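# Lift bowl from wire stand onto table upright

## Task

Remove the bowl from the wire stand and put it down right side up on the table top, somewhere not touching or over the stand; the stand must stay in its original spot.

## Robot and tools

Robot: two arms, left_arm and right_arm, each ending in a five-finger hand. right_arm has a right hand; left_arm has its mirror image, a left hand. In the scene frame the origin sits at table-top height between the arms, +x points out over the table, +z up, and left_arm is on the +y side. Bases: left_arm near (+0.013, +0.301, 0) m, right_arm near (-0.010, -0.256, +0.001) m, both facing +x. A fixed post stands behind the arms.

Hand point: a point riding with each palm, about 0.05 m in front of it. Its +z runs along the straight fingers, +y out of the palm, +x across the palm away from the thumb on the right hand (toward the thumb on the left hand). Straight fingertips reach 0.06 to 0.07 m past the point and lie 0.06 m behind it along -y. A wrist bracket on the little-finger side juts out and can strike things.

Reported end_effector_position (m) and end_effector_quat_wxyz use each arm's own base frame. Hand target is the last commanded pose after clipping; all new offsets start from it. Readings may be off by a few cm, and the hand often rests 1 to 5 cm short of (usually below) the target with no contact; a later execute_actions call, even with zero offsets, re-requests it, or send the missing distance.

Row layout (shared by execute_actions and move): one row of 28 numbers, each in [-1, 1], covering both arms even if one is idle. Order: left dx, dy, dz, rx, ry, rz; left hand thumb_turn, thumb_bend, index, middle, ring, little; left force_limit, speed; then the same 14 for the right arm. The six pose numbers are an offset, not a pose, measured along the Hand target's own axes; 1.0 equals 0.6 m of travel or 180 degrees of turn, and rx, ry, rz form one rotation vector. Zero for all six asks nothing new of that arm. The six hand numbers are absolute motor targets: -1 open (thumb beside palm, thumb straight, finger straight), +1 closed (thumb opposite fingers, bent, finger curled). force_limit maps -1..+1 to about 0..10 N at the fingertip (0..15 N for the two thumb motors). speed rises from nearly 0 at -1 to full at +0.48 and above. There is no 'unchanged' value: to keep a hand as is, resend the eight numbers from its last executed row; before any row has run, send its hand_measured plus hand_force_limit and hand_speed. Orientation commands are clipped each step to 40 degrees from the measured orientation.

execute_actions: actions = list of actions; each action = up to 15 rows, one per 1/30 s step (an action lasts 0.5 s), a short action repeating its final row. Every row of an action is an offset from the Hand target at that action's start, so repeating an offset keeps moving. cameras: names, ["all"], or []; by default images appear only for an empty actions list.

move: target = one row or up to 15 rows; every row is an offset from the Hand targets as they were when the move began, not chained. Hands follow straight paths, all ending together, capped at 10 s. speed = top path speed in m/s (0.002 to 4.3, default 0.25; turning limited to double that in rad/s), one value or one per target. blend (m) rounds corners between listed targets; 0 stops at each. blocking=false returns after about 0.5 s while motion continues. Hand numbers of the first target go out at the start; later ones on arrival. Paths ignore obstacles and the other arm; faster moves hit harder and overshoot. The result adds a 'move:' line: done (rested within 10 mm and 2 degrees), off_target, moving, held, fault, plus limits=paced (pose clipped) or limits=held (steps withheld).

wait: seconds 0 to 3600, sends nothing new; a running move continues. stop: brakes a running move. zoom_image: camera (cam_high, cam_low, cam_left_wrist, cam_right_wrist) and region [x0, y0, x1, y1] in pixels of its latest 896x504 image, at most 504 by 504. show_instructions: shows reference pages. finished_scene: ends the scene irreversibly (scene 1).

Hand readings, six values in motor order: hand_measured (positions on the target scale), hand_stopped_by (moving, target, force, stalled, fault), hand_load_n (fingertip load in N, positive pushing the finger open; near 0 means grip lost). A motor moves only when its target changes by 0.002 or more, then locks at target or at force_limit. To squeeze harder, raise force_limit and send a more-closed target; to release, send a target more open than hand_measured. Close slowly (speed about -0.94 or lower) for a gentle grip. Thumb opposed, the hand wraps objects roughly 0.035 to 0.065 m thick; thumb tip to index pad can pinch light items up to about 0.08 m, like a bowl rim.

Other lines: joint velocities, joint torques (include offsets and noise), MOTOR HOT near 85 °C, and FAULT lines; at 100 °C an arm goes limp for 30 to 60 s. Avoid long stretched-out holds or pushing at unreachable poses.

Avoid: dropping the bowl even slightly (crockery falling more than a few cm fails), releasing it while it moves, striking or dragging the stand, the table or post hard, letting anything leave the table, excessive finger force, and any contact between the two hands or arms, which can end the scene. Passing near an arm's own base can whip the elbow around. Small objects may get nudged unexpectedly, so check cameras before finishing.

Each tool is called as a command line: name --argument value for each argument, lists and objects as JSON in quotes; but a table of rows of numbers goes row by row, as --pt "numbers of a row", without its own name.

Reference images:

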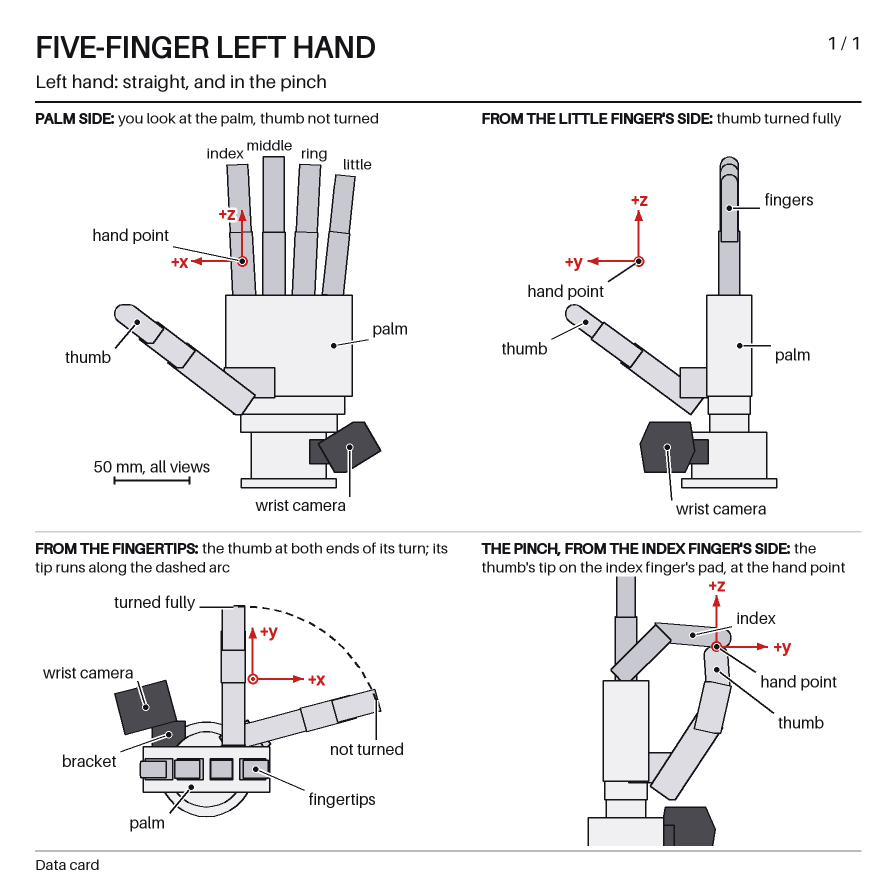

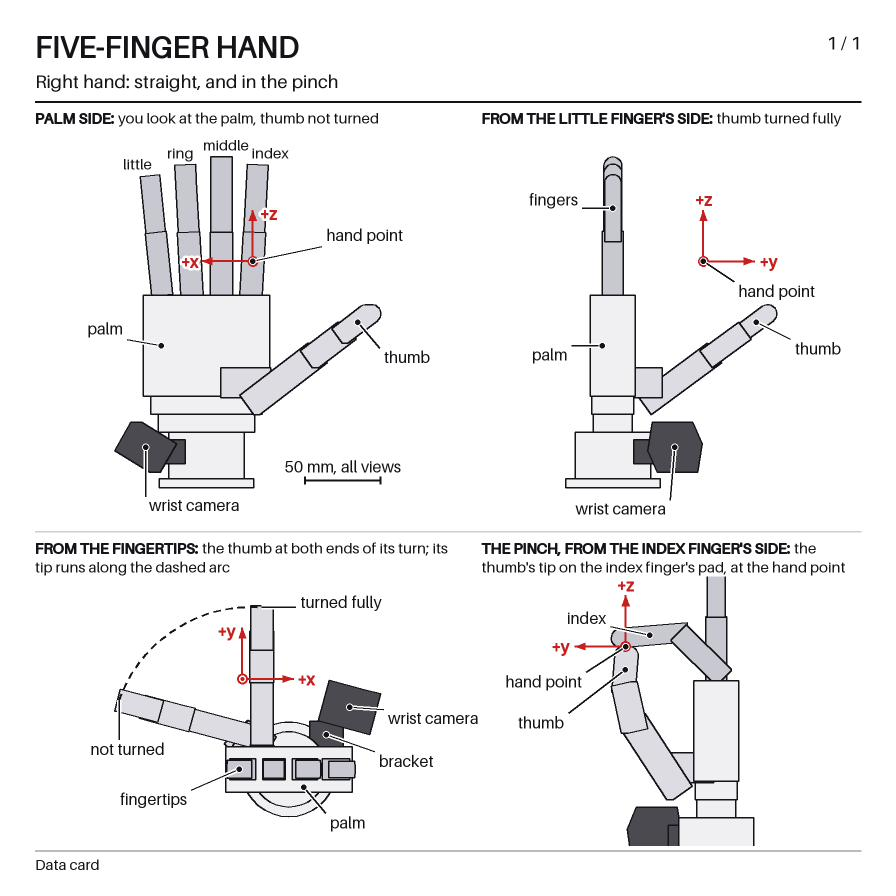

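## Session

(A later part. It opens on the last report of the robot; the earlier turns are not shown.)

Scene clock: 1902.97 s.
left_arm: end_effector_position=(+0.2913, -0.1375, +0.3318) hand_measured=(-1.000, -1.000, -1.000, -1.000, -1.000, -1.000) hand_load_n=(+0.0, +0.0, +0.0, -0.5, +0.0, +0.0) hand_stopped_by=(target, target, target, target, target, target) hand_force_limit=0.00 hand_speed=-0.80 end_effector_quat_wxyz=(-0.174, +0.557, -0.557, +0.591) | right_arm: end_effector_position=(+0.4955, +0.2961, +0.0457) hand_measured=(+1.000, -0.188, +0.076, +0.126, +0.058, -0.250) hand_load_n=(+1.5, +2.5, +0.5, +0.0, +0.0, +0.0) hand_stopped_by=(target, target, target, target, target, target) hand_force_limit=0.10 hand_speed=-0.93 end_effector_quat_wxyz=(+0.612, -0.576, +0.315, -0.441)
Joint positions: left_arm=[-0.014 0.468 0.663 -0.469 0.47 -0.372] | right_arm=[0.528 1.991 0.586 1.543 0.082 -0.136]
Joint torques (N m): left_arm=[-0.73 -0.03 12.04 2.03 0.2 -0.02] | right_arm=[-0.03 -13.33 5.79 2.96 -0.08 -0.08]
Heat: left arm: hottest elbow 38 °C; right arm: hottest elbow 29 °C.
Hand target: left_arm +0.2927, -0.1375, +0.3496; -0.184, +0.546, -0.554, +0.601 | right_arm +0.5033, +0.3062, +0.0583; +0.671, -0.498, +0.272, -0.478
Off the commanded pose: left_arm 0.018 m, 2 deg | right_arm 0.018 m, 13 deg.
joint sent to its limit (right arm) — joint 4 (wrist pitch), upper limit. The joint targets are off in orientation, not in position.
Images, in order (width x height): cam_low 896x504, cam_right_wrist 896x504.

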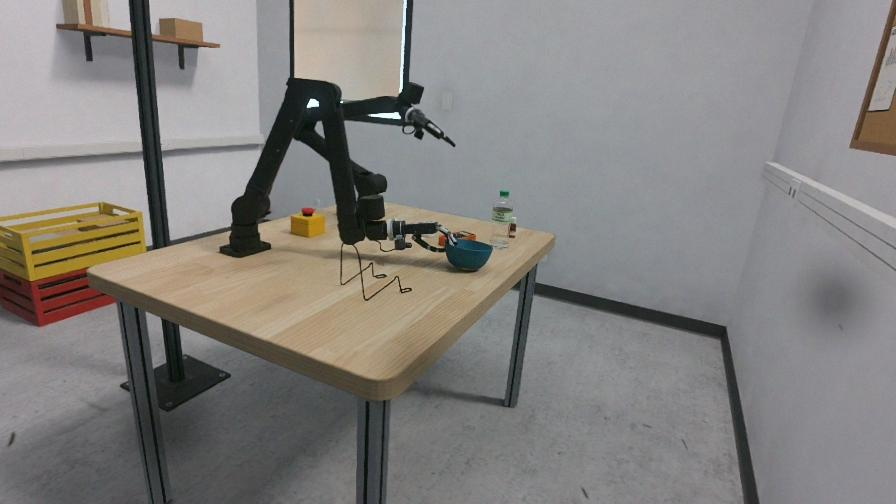

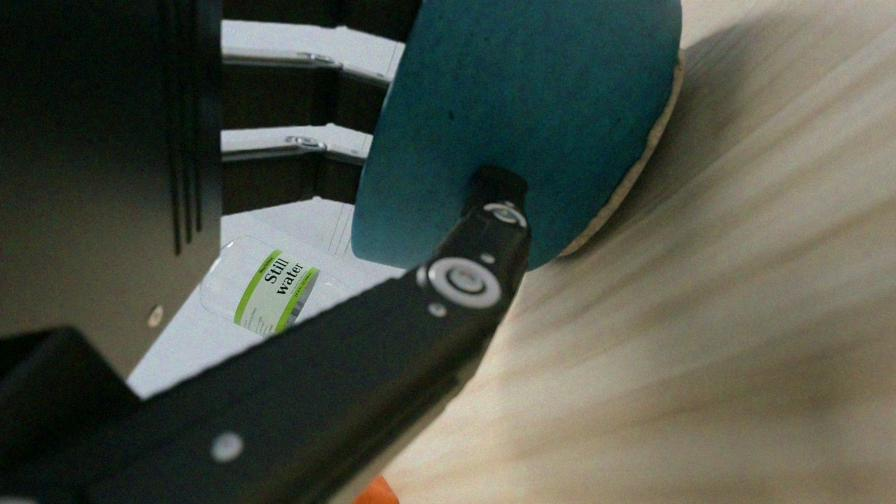

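execute_actions --actions '[]' --cameras '["all"]'

zoom_image --camera "cam_high" --region '[400, 200, 520, 290]'

zoom_image --camera "cam_left_wrist" --region '[150, 0, 370, 160]'

Scene clock: 1940.53 s.
left_arm: end_effector_position=(+0.2913, -0.1375, +0.3318) hand_measured=(-1.000, -1.000, -1.000, -1.000, -1.000, -1.000) hand_load_n=(+0.0, +0.0, +0.0, -0.5, -0.5, +0.0) hand_stopped_by=(target, target, target, target, target, target) hand_force_limit=0.00 hand_speed=-0.80 end_effector_quat_wxyz=(-0.174, +0.557, -0.557, +0.591) | right_arm: end_effector_position=(+0.4955, +0.2961, +0.0457) hand_measured=(+1.000, -0.188, +0.076, +0.126, +0.058, -0.250) hand_load_n=(+2.0, +2.5, +0.5, -0.5, +0.0, +0.0) hand_stopped_by=(target, target, target, target, target, target) hand_force_limit=0.10 hand_speed=-0.93 end_effector_quat_wxyz=(+0.612, -0.576, +0.315, -0.441)
Joint positions: left_arm=[-0.014 0.468 0.663 -0.469 0.47 -0.372] | right_arm=[0.528 1.991 0.586 1.543 0.082 -0.136]
Joint velocities: within noise
Joint torques (N m): left_arm=[-0.73 0.03 12.05 2.03 0.21 -0.02] | right_arm=[0.67 -13.27 5.91 2.93 -0.02 -0.06]
Heat: left arm: hottest elbow 38 °C; right arm: hottest elbow 29 °C.
Hand target: left_arm +0.2927, -0.1375, +0.3496; -0.184, +0.546, -0.554, +0.601 | right_arm +0.5033, +0.3062, +0.0583; +0.671, -0.498, +0.272, -0.478
Off the commanded pose: left_arm 0.018 m, 2 deg | right_arm 0.018 m, 13 deg.

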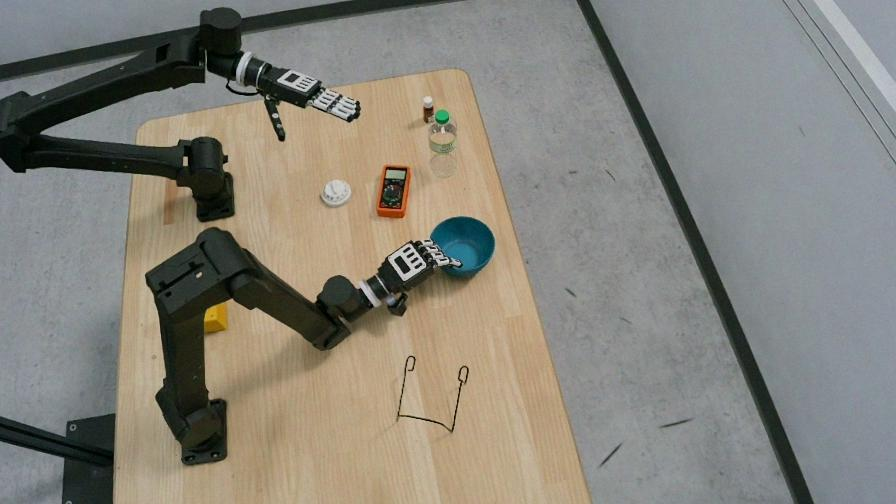

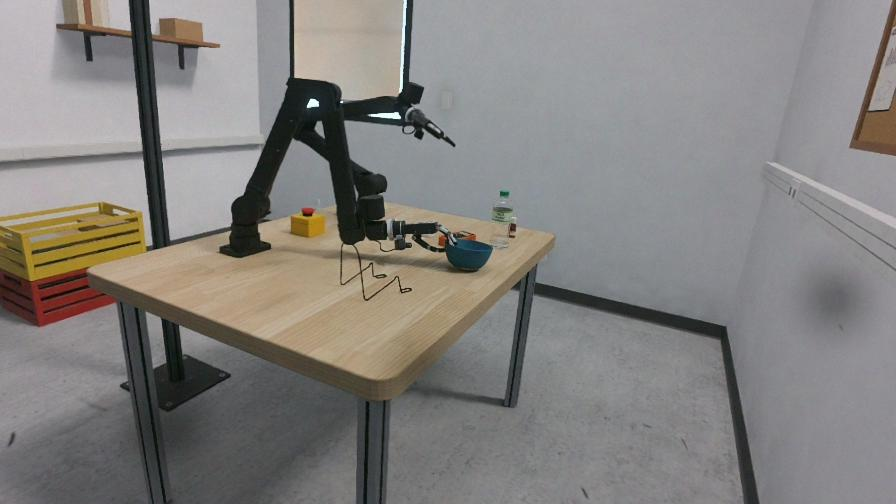

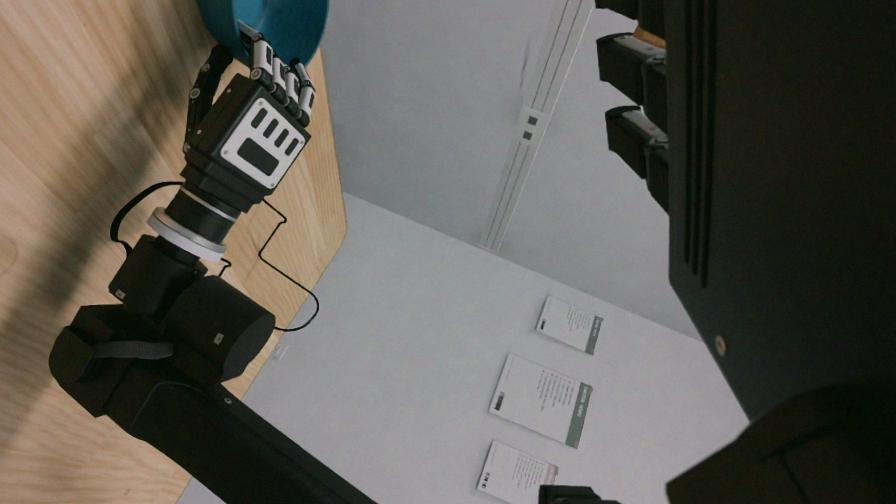

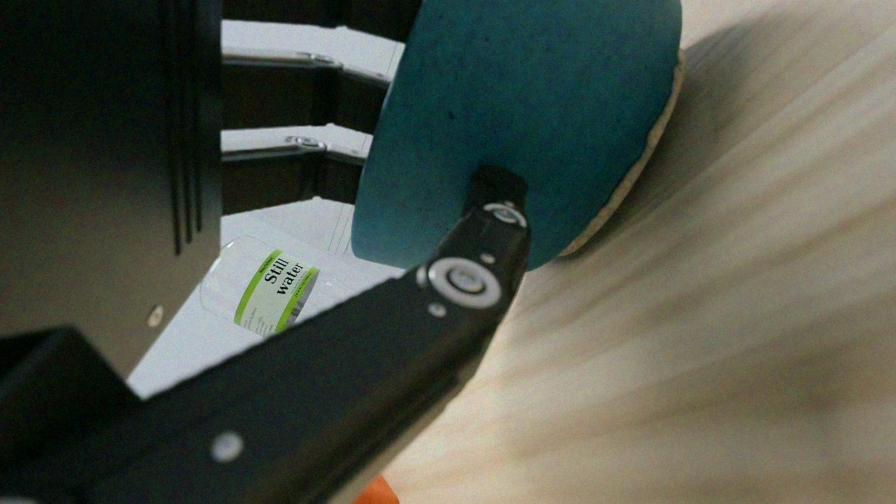

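Scaled by 4.200 from the camera's image (finer frame: 1280x720).

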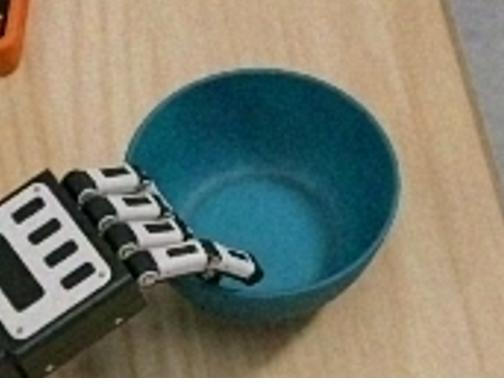

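Scaled by 2.291 from the camera's image (finer frame: 1280x720).

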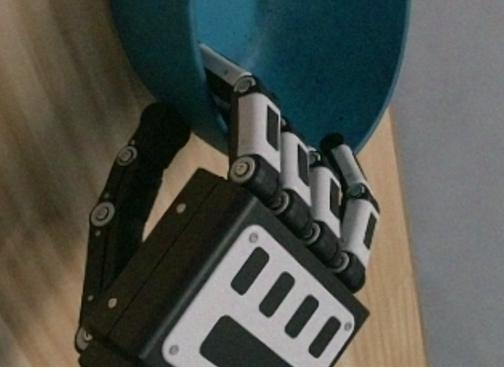

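zoom_image --camera "cam_low" --region '[435, 228, 505, 278]'

Scaled by 7.200 from the camera's image (finer frame: 1280x720).

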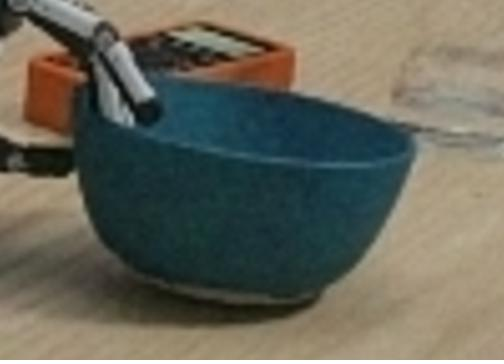

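move --target '[0,0,0,0,0,0,-1,-1,-1,-1,-1,-1,0,-0.8,0,0,-0.0083,0,0,0,1,-0.187,0.076,0.126,0.058,-0.25,0.1,-0.93]' --speed 0.01 --cameras '["cam_low","cam_right_wrist"]'

zoom_image --camera "cam_low" --region '[435, 228, 505, 278]'

Scene clock: 1990.10 s.
left_arm: end_effector_position=(+0.2913, -0.1375, +0.3318) hand_measured=(-1.000, -1.000, -1.000, -1.000, -1.000, -1.000) hand_load_n=(+0.0, +0.0, +0.0, +0.0, +0.0, +0.0) hand_stopped_by=(target, target, target, target, target, target) hand_force_limit=0.00 hand_speed=-0.80 end_effector_quat_wxyz=(-0.174, +0.557, -0.557, +0.591) | right_arm: end_effector_position=(+0.4955, +0.2961, +0.0457) hand_measured=(+1.000, -0.188, +0.076, +0.126, +0.058, -0.250) hand_load_n=(+1.5, +2.5, +1.0, +0.0, +0.0, +0.0) hand_stopped_by=(target, target, target, target, target, target) hand_force_limit=0.10 hand_speed=-0.93 end_effector_quat_wxyz=(+0.612, -0.576, +0.315, -0.441)
Joint positions: left_arm=[-0.014 0.468 0.663 -0.469 0.47 -0.372] | right_arm=[0.528 1.991 0.586 1.543 0.082 -0.136]
Joint torques (N m): left_arm=[-0.73 -0.03 12.04 2.03 0.2 -0.02] | right_arm=[0.21 -13.74 4.85 2.84 -0.07 -0.08]
Heat: left arm: hottest elbow 38 °C; right arm: hottest elbow 28 °C.
Hand target: left_arm +0.2927, -0.1375, +0.3496; -0.184, +0.546, -0.554, +0.601 | right_arm +0.4991, +0.3042, +0.0566; +0.671, -0.498, +0.272, -0.478
Off the commanded pose: left_arm 0.018 m, 2 deg | right_arm 0.014 m, 13 deg.
joint sent to its limit (right arm) — joint 4 (wrist pitch), upper limit. The joint targets are off in orientation, not in position.
move: off_target (right_arm)

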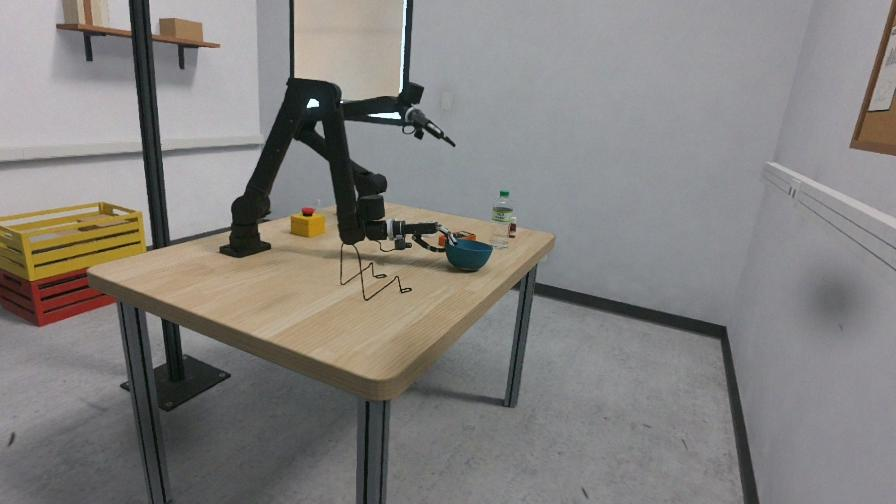

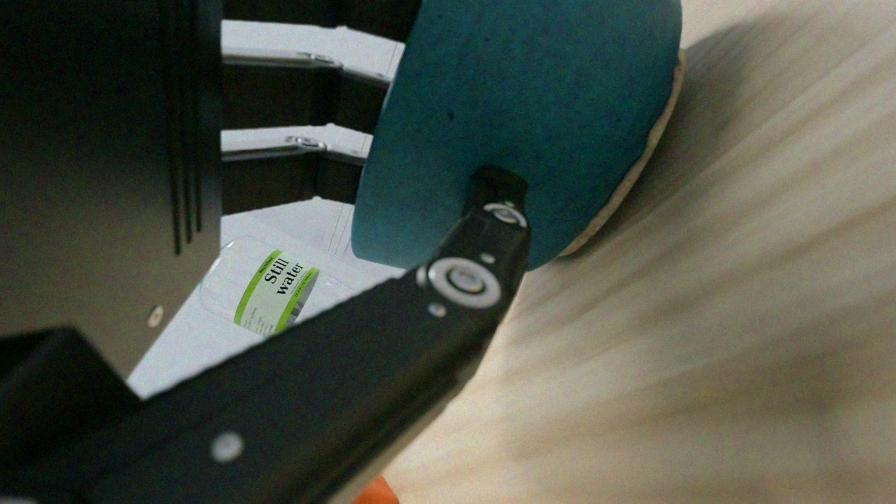

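Scaled by 7.200 from the camera's image (finer frame: 1280x720).

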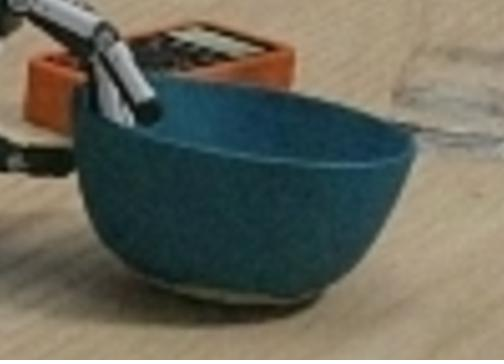

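execute_actions --actions '[[[0,0,0,0,0,0,-1,-1,-1,-1,-1,-1,0,-0.8,0,0,0,0,0,0,1,-0.22,0.076,0.126,0.058,-0.25,0.1,-0.93]]]' --cameras '["cam_right_wrist","cam_low"]'

zoom_image --camera "cam_low" --region '[435, 228, 505, 278]'

execute_actions --actions '[[[0,0,0,0,0,0,-1,-1,-1,-1,-1,-1,0,-0.8,0,0,0,0,0,0,1,-0.25,0.076,0.126,0.058,-0.25,0.1,-0.93]]]' --cameras '["cam_right_wrist","cam_low"]'

zoom_image --camera "cam_low" --region '[435, 228, 505, 278]'

Scene clock: 2010.63 s.
left_arm: end_effector_position=(+0.2913, -0.1375, +0.3318) hand_measured=(-1.000, -1.000, -1.000, -1.000, -1.000, -1.000) hand_load_n=(+0.0, +0.0, +0.0, +0.0, +0.0, +0.0) hand_stopped_by=(target, target, target, target, target, target) hand_force_limit=0.00 hand_speed=-0.80 end_effector_quat_wxyz=(-0.174, +0.557, -0.557, +0.591) | right_arm: end_effector_position=(+0.4955, +0.2961, +0.0457) hand_measured=(+1.000, -0.220, +0.076, +0.126, +0.058, -0.250) hand_load_n=(+1.5, +2.5, +0.5, +0.0, +0.0, +0.0) hand_stopped_by=(target, target, target, target, target, target) hand_force_limit=0.10 hand_speed=-0.93 end_effector_quat_wxyz=(+0.612, -0.576, +0.315, -0.441)
Joint positions: left_arm=[-0.014 0.468 0.663 -0.469 0.47 -0.372] | right_arm=[0.528 1.991 0.586 1.543 0.082 -0.136]
Joint torques (N m): left_arm=[-0.73 0.03 12.05 2.03 0.21 -0.02] | right_arm=[0.85 -13.39 5.08 2.84 -0.02 -0.08]
Heat: left arm: hottest elbow 38 °C; right arm: hottest elbow 28 °C.
Hand target: left_arm +0.2927, -0.1375, +0.3496; -0.184, +0.546, -0.554, +0.601 | right_arm +0.4991, +0.3042, +0.0566; +0.671, -0.498, +0.272, -0.478
Off the commanded pose: left_arm 0.018 m, 2 deg | right_arm 0.014 m, 13 deg.
joint sent to its limit (right arm) — joint 4 (wrist pitch), upper limit. The joint targets are off in orientation, not in position.
Images, in order (width x height): cam_low 896x504, cam_right_wrist 896x504.

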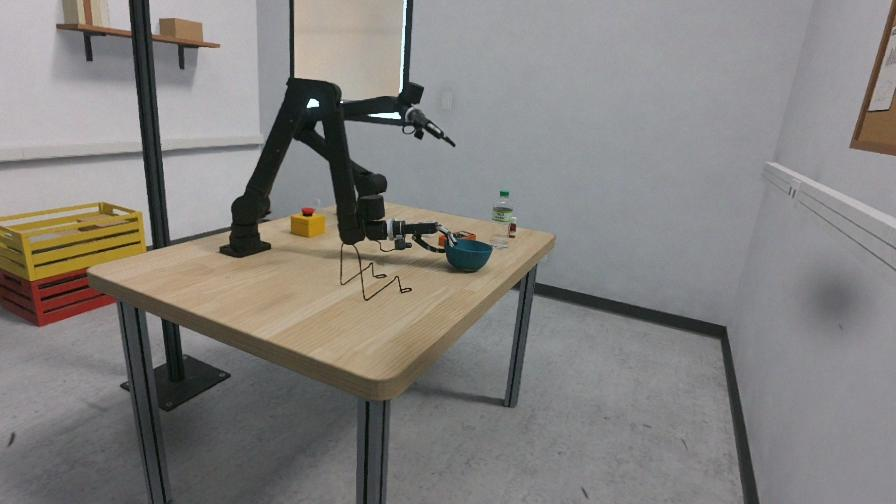

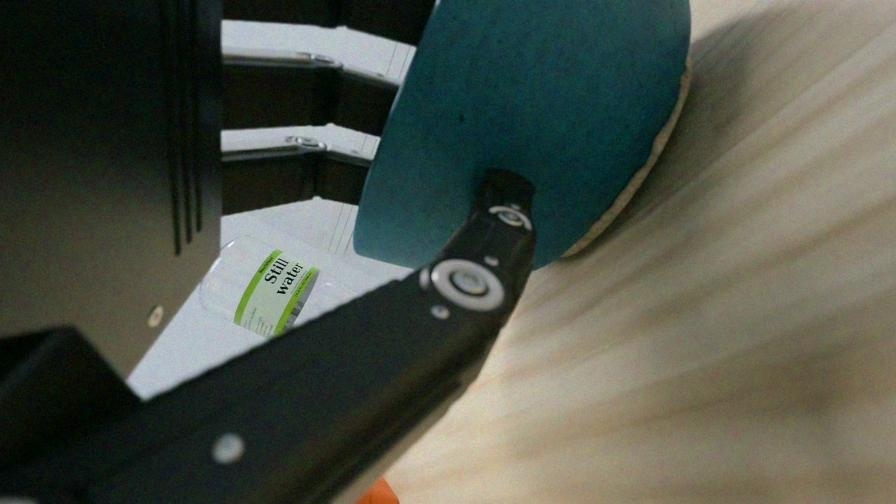

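Scaled by 7.200 from the camera's image (finer frame: 1280x720).

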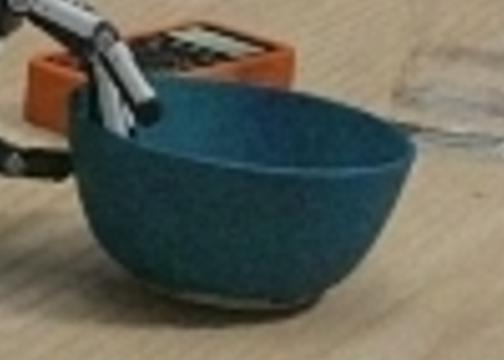

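Scene clock: 2011.33 s.
left_arm: end_effector_position=(+0.2913, -0.1375, +0.3318) hand_measured=(-1.000, -1.000, -1.000, -1.000, -1.000, -1.000) hand_load_n=(-0.5, +0.0, +0.0, +0.0, +0.0, +0.0) hand_stopped_by=(target, target, target, target, target, target) hand_force_limit=0.00 hand_speed=-0.80 end_effector_quat_wxyz=(-0.174, +0.557, -0.557, +0.591) | right_arm: end_effector_position=(+0.4955, +0.2961, +0.0457) hand_measured=(+1.000, -0.250, +0.076, +0.126, +0.058, -0.250) hand_load_n=(+1.5, +2.0, +0.5, +0.0, +0.0, +0.0) hand_stopped_by=(target, target, target, target, target, target) hand_force_limit=0.10 hand_speed=-0.93 end_effector_quat_wxyz=(+0.612, -0.576, +0.315, -0.441)
Joint positions: left_arm=[-0.014 0.468 0.663 -0.469 0.47 -0.372] | right_arm=[0.528 1.991 0.586 1.543 0.082 -0.136]
Joint torques (N m): left_arm=[-0.73 0.03 12.05 2.02 0.21 -0.02] | right_arm=[0.85 -13.63 5 2.69 -0.06 -0.01]
Heat: left arm: hottest elbow 38 °C; right arm: hottest elbow 28 °C.
Hand target: left_arm +0.2927, -0.1375, +0.3496; -0.184, +0.546, -0.554, +0.601 | right_arm +0.4991, +0.3042, +0.0566; +0.671, -0.498, +0.272, -0.478
Off the commanded pose: left_arm 0.018 m, 2 deg | right_arm 0.014 m, 13 deg.
joint sent to its limit (right arm) — joint 4 (wrist pitch), upper limit. The joint targets are off in orientation, not in position.
Images, in order (width x height): cam_low 896x504, cam_right_wrist 896x504.

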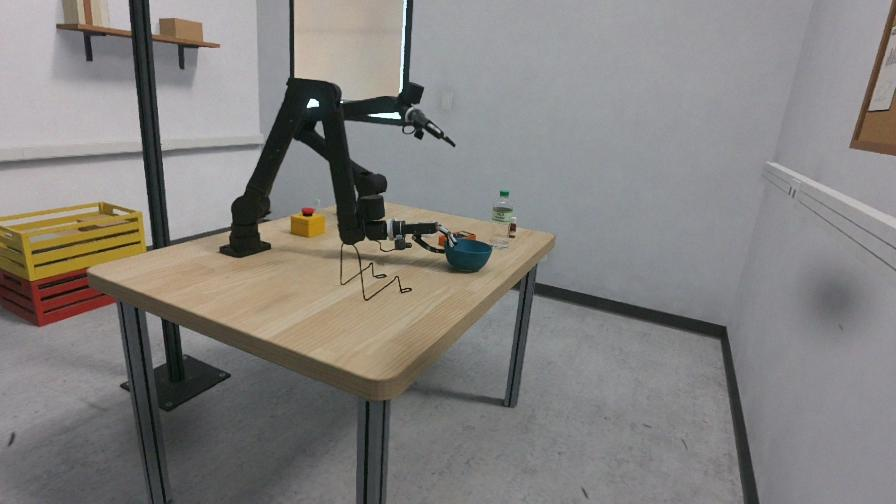

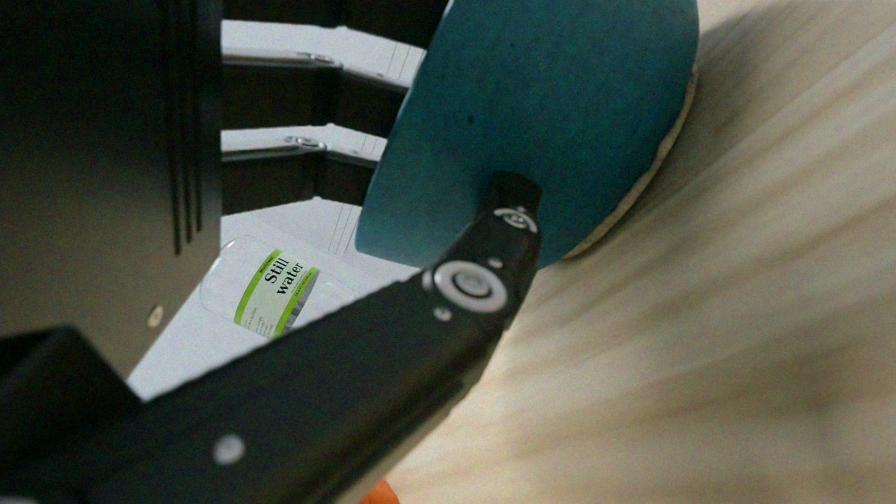

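Scaled by 7.200 from the camera's image (finer frame: 1280x720).

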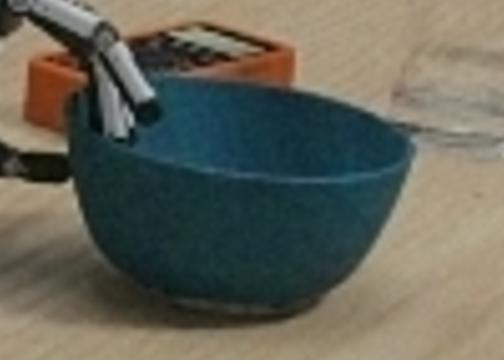

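execute_actions --actions '[[[0,0,0,0,0,0,-1,-1,-1,-1,-1,-1,0,-0.8,0,0,0,0,0,0,1,-0.28,0.076,0.126,0.058,-0.25,0.1,-0.93]],[[0,0,0,0,0,0,-1,-1,-1,-1,-1,-1,0,-0.8,0,0,0,0,0,0,1,-0.30,0.076,0.126,0.058,-0.25,0.1,-0.93]]]' --cameras '["cam_right_wrist","cam_low"]'

zoom_image --camera "cam_low" --region '[435, 228, 505, 278]'

execute_actions --actions '[[[0,0,0,0,0,0,-1,-1,-1,-1,-1,-1,0,-0.8,0,0,0,0,0,0,1,-0.32,0.076,0.126,0.058,-0.25,0.1,-0.93]],[[0,0,0,0,0,0,-1,-1,-1,-1,-1,-1,0,-0.8,0,0,0,0,0,0,1,-0.34,0.076,0.126,0.058,-0.25,0.1,-0.93]]]' --cameras '["cam_right_wrist","cam_low"]'

zoom_image --camera "cam_low" --region '[435, 228, 505, 278]'

Scene clock: 2028.97 s.
left_arm: end_effector_position=(+0.2913, -0.1375, +0.3318) hand_measured=(-1.000, -1.000, -1.000, -1.000, -1.000, -1.000) hand_load_n=(+0.0, +0.0, +0.0, +0.0, +0.0, +0.0) hand_stopped_by=(target, target, target, target, target, target) hand_force_limit=0.00 hand_speed=-0.80 end_effector_quat_wxyz=(-0.174, +0.557, -0.557, +0.591) | right_arm: end_effector_position=(+0.4951, +0.2969, +0.0457) hand_measured=(+1.000, -0.300, +0.076, +0.126, +0.058, -0.250) hand_load_n=(+0.5, +2.0, +0.0, +0.0, +0.0, +0.0) hand_stopped_by=(target, target, target, target, target, target) hand_force_limit=0.10 hand_speed=-0.93 end_effector_quat_wxyz=(+0.612, -0.576, +0.315, -0.441)
Joint positions: left_arm=[-0.014 0.468 0.663 -0.469 0.47 -0.372] | right_arm=[0.53 1.991 0.586 1.543 0.082 -0.136]
Joint torques (N m): left_arm=[-0.73 -0.03 12.04 2.03 0.21 -0.02] | right_arm=[0.79 -13.22 5.03 2.74 -0.05 -0.08]
Heat: left arm: hottest elbow 38 °C; right arm: hottest elbow 28 °C.
Hand target: left_arm +0.2927, -0.1375, +0.3496; -0.184, +0.546, -0.554, +0.601 | right_arm +0.4991, +0.3041, +0.0566; +0.671, -0.498, +0.272, -0.478
Off the commanded pose: left_arm 0.018 m, 2 deg | right_arm 0.014 m, 13 deg.
joint sent to its limit (right arm) — joint 4 (wrist pitch), upper limit. The joint targets are off in orientation, not in position.
Images, in order (width x height): cam_low 896x504, cam_right_wrist 896x504.

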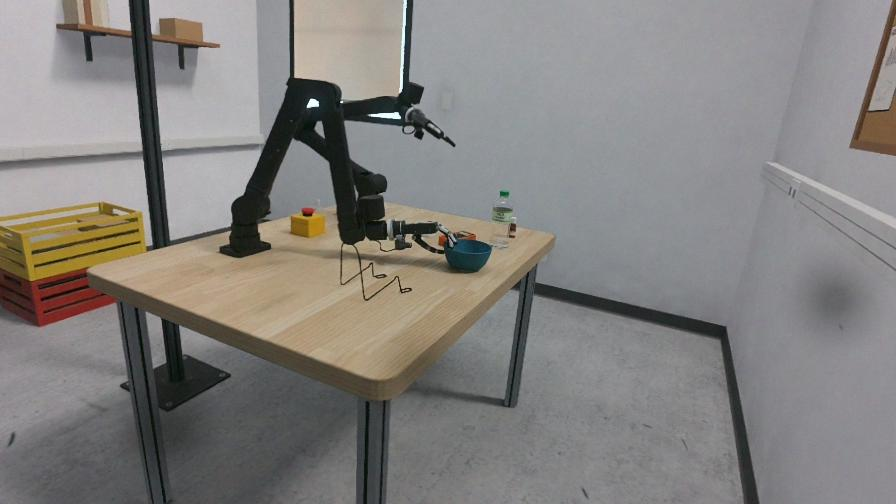

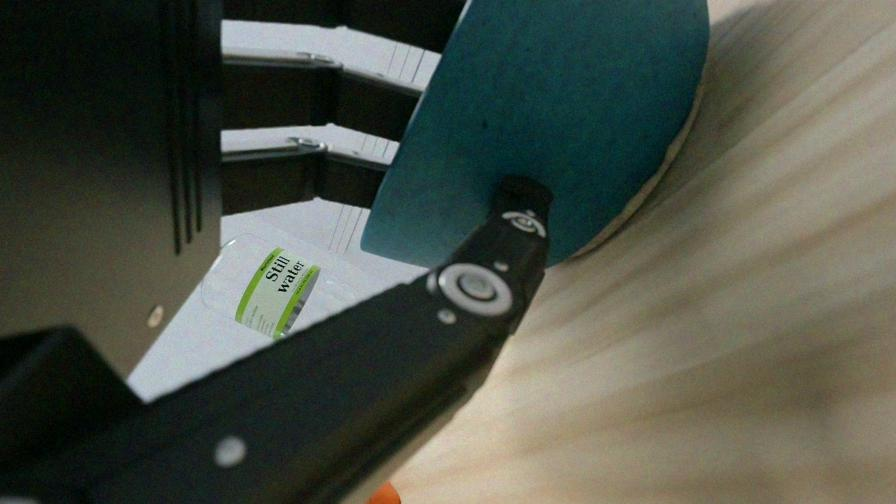

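Scaled by 7.200 from the camera's image (finer frame: 1280x720).

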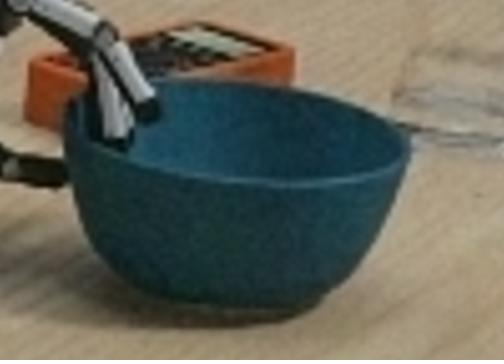

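Scene clock: 2030.17 s.
left_arm: end_effector_position=(+0.2913, -0.1375, +0.3318) hand_measured=(-1.000, -1.000, -1.000, -1.000, -1.000, -1.000) hand_load_n=(+0.0, +0.0, +0.0, +0.0, +0.0, +0.0) hand_stopped_by=(target, target, target, target, target, target) hand_force_limit=0.00 hand_speed=-0.80 end_effector_quat_wxyz=(-0.174, +0.557, -0.557, +0.591) | right_arm: end_effector_position=(+0.4950, +0.2972, +0.0464) hand_measured=(+1.000, -0.340, +0.076, +0.126, +0.058, -0.250) hand_load_n=(+0.5, +1.5, +0.0, +0.0, +0.0, +0.0) hand_stopped_by=(target, target, target, target, target, target) hand_force_limit=0.10 hand_speed=-0.93 end_effector_quat_wxyz=(+0.613, -0.576, +0.314, -0.441)
Joint positions: left_arm=[-0.014 0.468 0.663 -0.469 0.47 -0.372] | right_arm=[0.53 1.991 0.586 1.546 0.082 -0.136]
Joint torques (N m): left_arm=[-0.73 -0.03 12.05 2.03 0.2 -0.02] | right_arm=[-0.21 -13.39 4.89 2.74 0.02 -0.05]
Heat: left arm: hottest elbow 38 °C; right arm: hottest elbow 28 °C.
Hand target: left_arm +0.2927, -0.1375, +0.3496; -0.184, +0.546, -0.554, +0.601 | right_arm +0.4991, +0.3041, +0.0565; +0.671, -0.498, +0.272, -0.478
Off the commanded pose: left_arm 0.018 m, 2 deg | right_arm 0.013 m, 13 deg.
joint sent to its limit (right arm) — joint 4 (wrist pitch), upper limit. The joint targets are off in orientation, not in position.
Images, in order (width x height): cam_low 896x504, cam_right_wrist 896x504.

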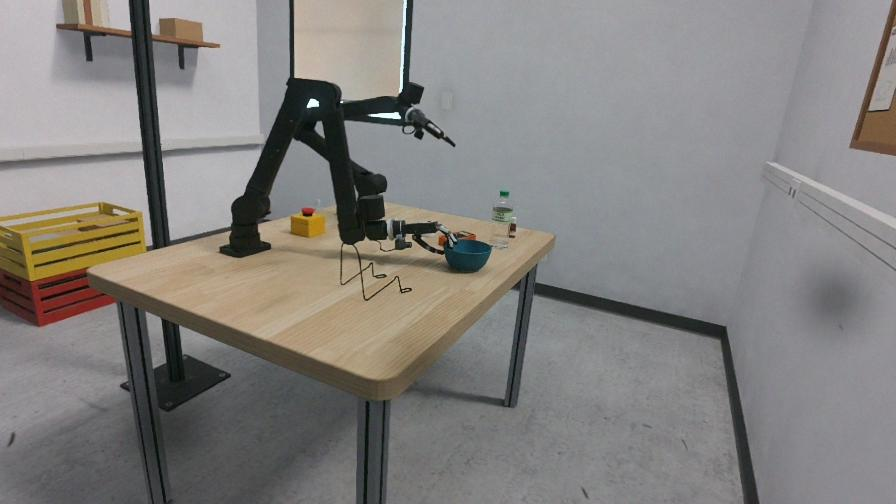

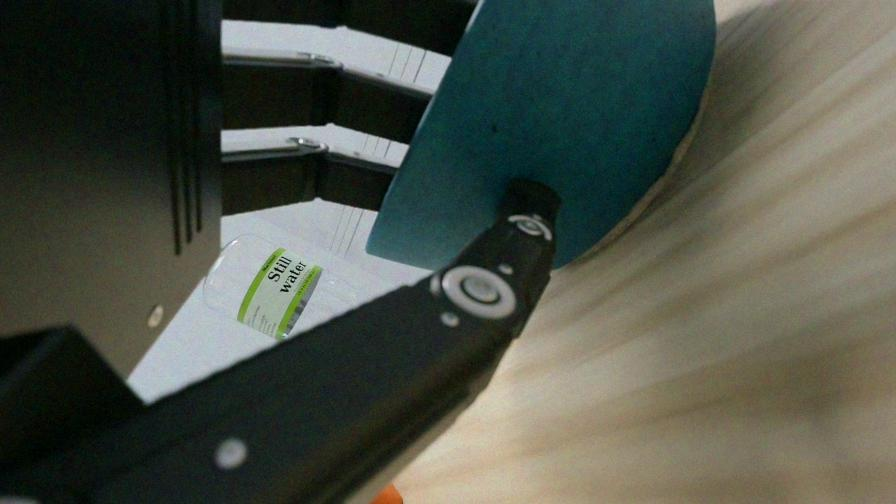

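Scaled by 7.200 from the camera's image (finer frame: 1280x720).

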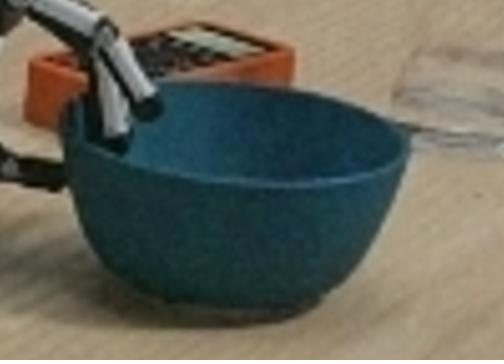

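execute_actions --actions '[[[0,0,0,0,0,0,-1,-1,-1,-1,-1,-1,0,-0.8,0,0,0,0,0,0,1,-0.37,0.076,0.126,0.058,-0.25,0.1,-0.93]],[[0,0,0,0,0,0,-1,-1,-1,-1,-1,-1,0,-0.8,0,0,0,0,0,0,1,-0.40,0.076,0.126,0.058,-0.25,0.1,-0.93]]]' --cameras '["cam_right_wrist","cam_low"]'

zoom_image --camera "cam_low" --region '[435, 228, 505, 278]'

execute_actions --actions '[[[0,0,0,0,0,0,-1,-1,-1,-1,-1,-1,0,-0.8,0,0,0,0,0,0,1,-0.43,0.076,0.126,0.058,-0.25,0.1,-0.93]],[[0,0,0,0,0,0,-1,-1,-1,-1,-1,-1,0,-0.8,0,0,0,0,0,0,1,-0.46,0.076,0.126,0.058,-0.25,0.1,-0.93]]]' --cameras '["cam_right_wrist","cam_low"]'

zoom_image --camera "cam_low" --region '[435, 228, 505, 278]'

Scene clock: 2045.60 s.
left_arm: end_effector_position=(+0.2913, -0.1375, +0.3318) hand_measured=(-1.000, -1.000, -1.000, -1.000, -1.000, -1.000) hand_load_n=(+0.0, +0.0, +0.0, +0.0, +0.0, +0.0) hand_stopped_by=(target, target, target, target, target, target) hand_force_limit=0.00 hand_speed=-0.80 end_effector_quat_wxyz=(-0.174, +0.557, -0.557, +0.591) | right_arm: end_effector_position=(+0.4949, +0.2975, +0.0481) hand_measured=(+1.000, -0.400, +0.076, +0.126, +0.058, -0.250) hand_load_n=(+0.0, +0.0, +0.0, +0.0, +0.0, +0.0) hand_stopped_by=(target, target, target, target, target, target) hand_force_limit=0.10 hand_speed=-0.93 end_effector_quat_wxyz=(+0.615, -0.574, +0.313, -0.442)
Joint positions: left_arm=[-0.014 0.468 0.663 -0.469 0.47 -0.372] | right_arm=[0.531 1.991 0.586 1.552 0.081 -0.136]
Joint torques (N m): left_arm=[-0.73 0.03 12.05 2.04 0.2 -0.02] | right_arm=[0.62 -13.74 4.88 2.36 0 -0.08]
Heat: left arm: hottest elbow 38 °C; right arm: hottest elbow 28 °C.
Hand target: left_arm +0.2927, -0.1375, +0.3496; -0.184, +0.546, -0.554, +0.601 | right_arm +0.4990, +0.3043, +0.0565; +0.671, -0.498, +0.272, -0.478
Off the commanded pose: left_arm 0.018 m, 2 deg | right_arm 0.012 m, 12 deg.
joint sent to its limit (right arm) — joint 4 (wrist pitch), upper limit. The joint targets are off in orientation, not in position.
Images, in order (width x height): cam_low 896x504, cam_right_wrist 896x504.

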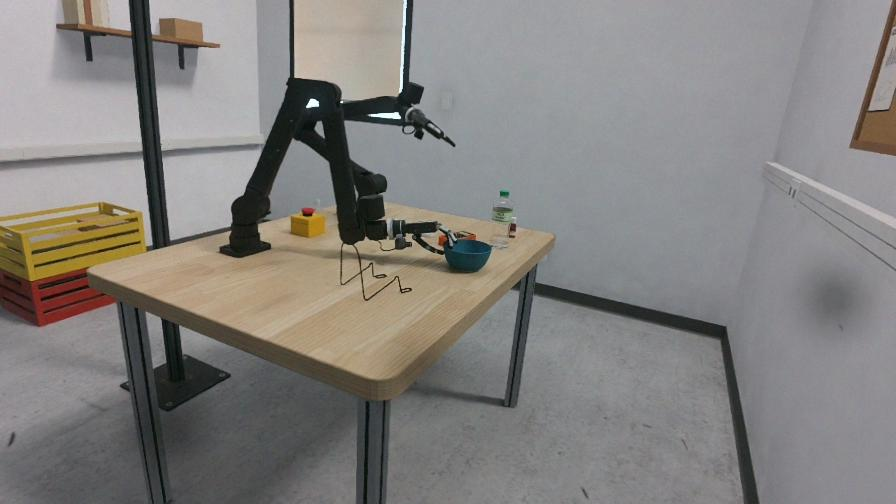

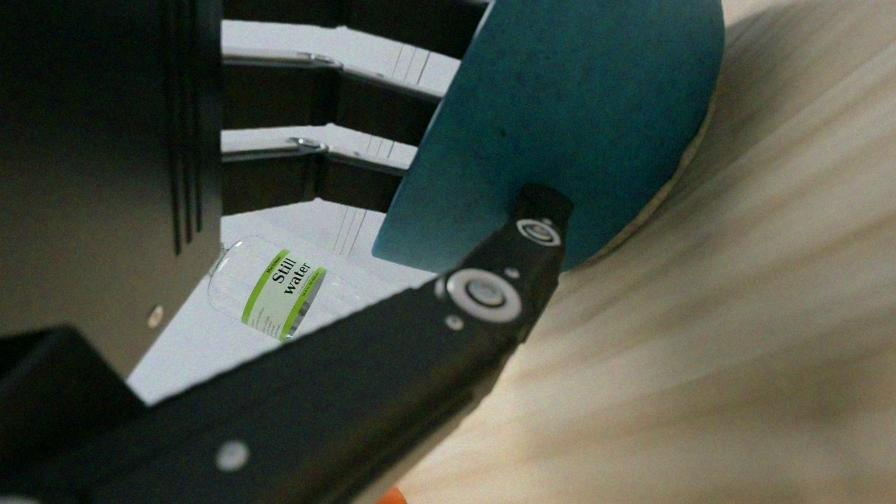

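Scaled by 7.200 from the camera's image (finer frame: 1280x720).

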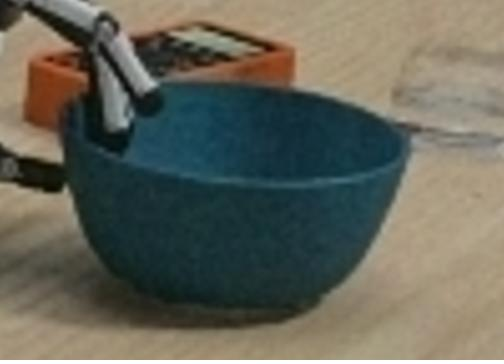

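Scene clock: 2046.80 s.
left_arm: end_effector_position=(+0.2913, -0.1375, +0.3318) hand_measured=(-1.000, -1.000, -1.000, -1.000, -1.000, -1.000) hand_load_n=(-0.5, +0.0, +0.0, +0.0, +0.0, +0.0) hand_stopped_by=(target, target, target, target, target, target) hand_force_limit=0.00 hand_speed=-0.80 end_effector_quat_wxyz=(-0.174, +0.557, -0.557, +0.591) | right_arm: end_effector_position=(+0.4949, +0.2975, +0.0481) hand_measured=(+1.000, -0.460, +0.076, +0.126, +0.058, -0.250) hand_load_n=(+0.0, +0.0, +0.0, +0.0, +0.0, +0.0) hand_stopped_by=(target, target, target, target, target, target) hand_force_limit=0.10 hand_speed=-0.93 end_effector_quat_wxyz=(+0.615, -0.574, +0.313, -0.442)
Joint positions: left_arm=[-0.014 0.468 0.663 -0.469 0.47 -0.372] | right_arm=[0.531 1.991 0.586 1.552 0.081 -0.136]
Joint torques (N m): left_arm=[-0.79 0.03 12.05 2.03 0.21 -0.02] | right_arm=[0.03 -14.33 4.77 2.3 -0.02 -0.03]
Heat: left arm: hottest elbow 38 °C; right arm: hottest elbow 28 °C.
Hand target: left_arm +0.2927, -0.1375, +0.3496; -0.184, +0.546, -0.554, +0.601 | right_arm +0.4990, +0.3043, +0.0565; +0.671, -0.498, +0.272, -0.478
Off the commanded pose: left_arm 0.018 m, 2 deg | right_arm 0.012 m, 12 deg.
joint sent to its limit (right arm) — joint 4 (wrist pitch), upper limit. The joint targets are off in orientation, not in position.
Images, in order (width x height): cam_low 896x504, cam_right_wrist 896x504.

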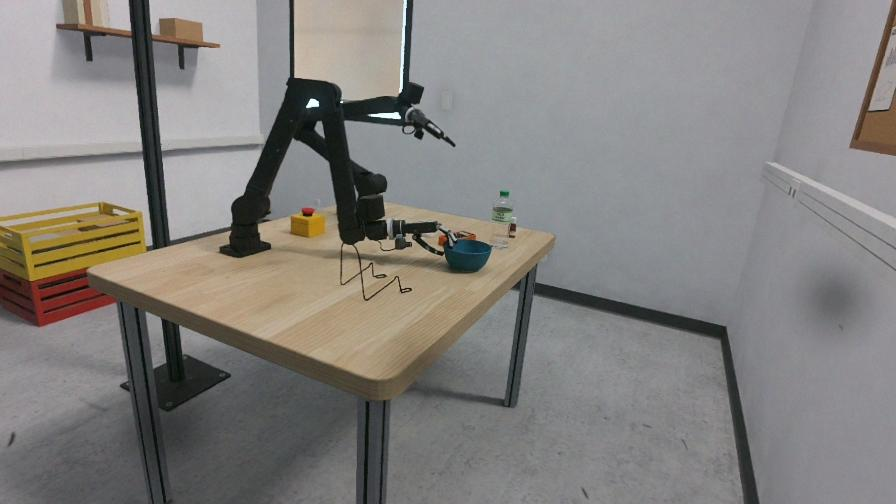

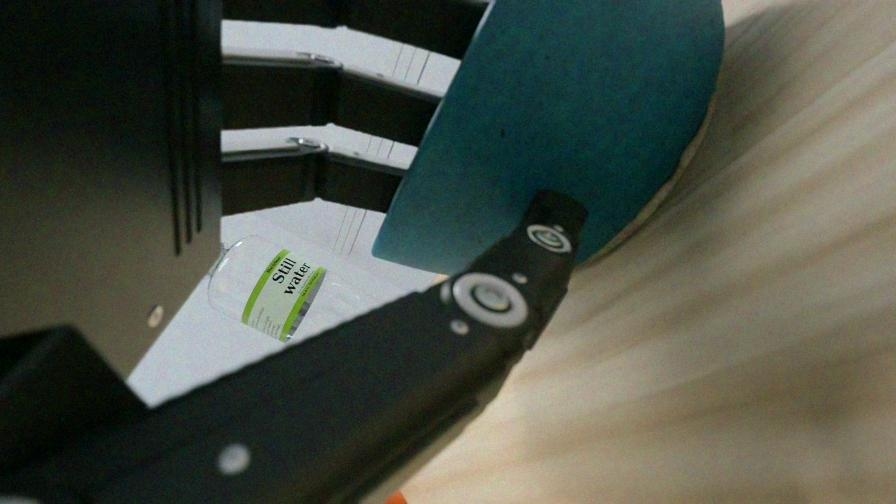

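Scaled by 7.200 from the camera's image (finer frame: 1280x720).

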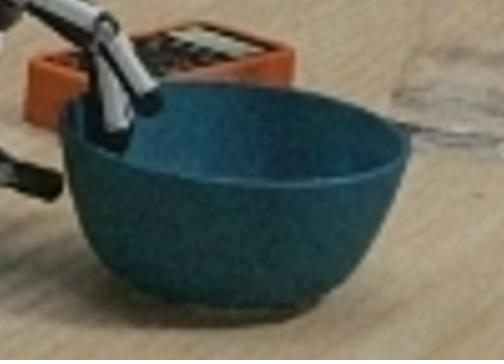

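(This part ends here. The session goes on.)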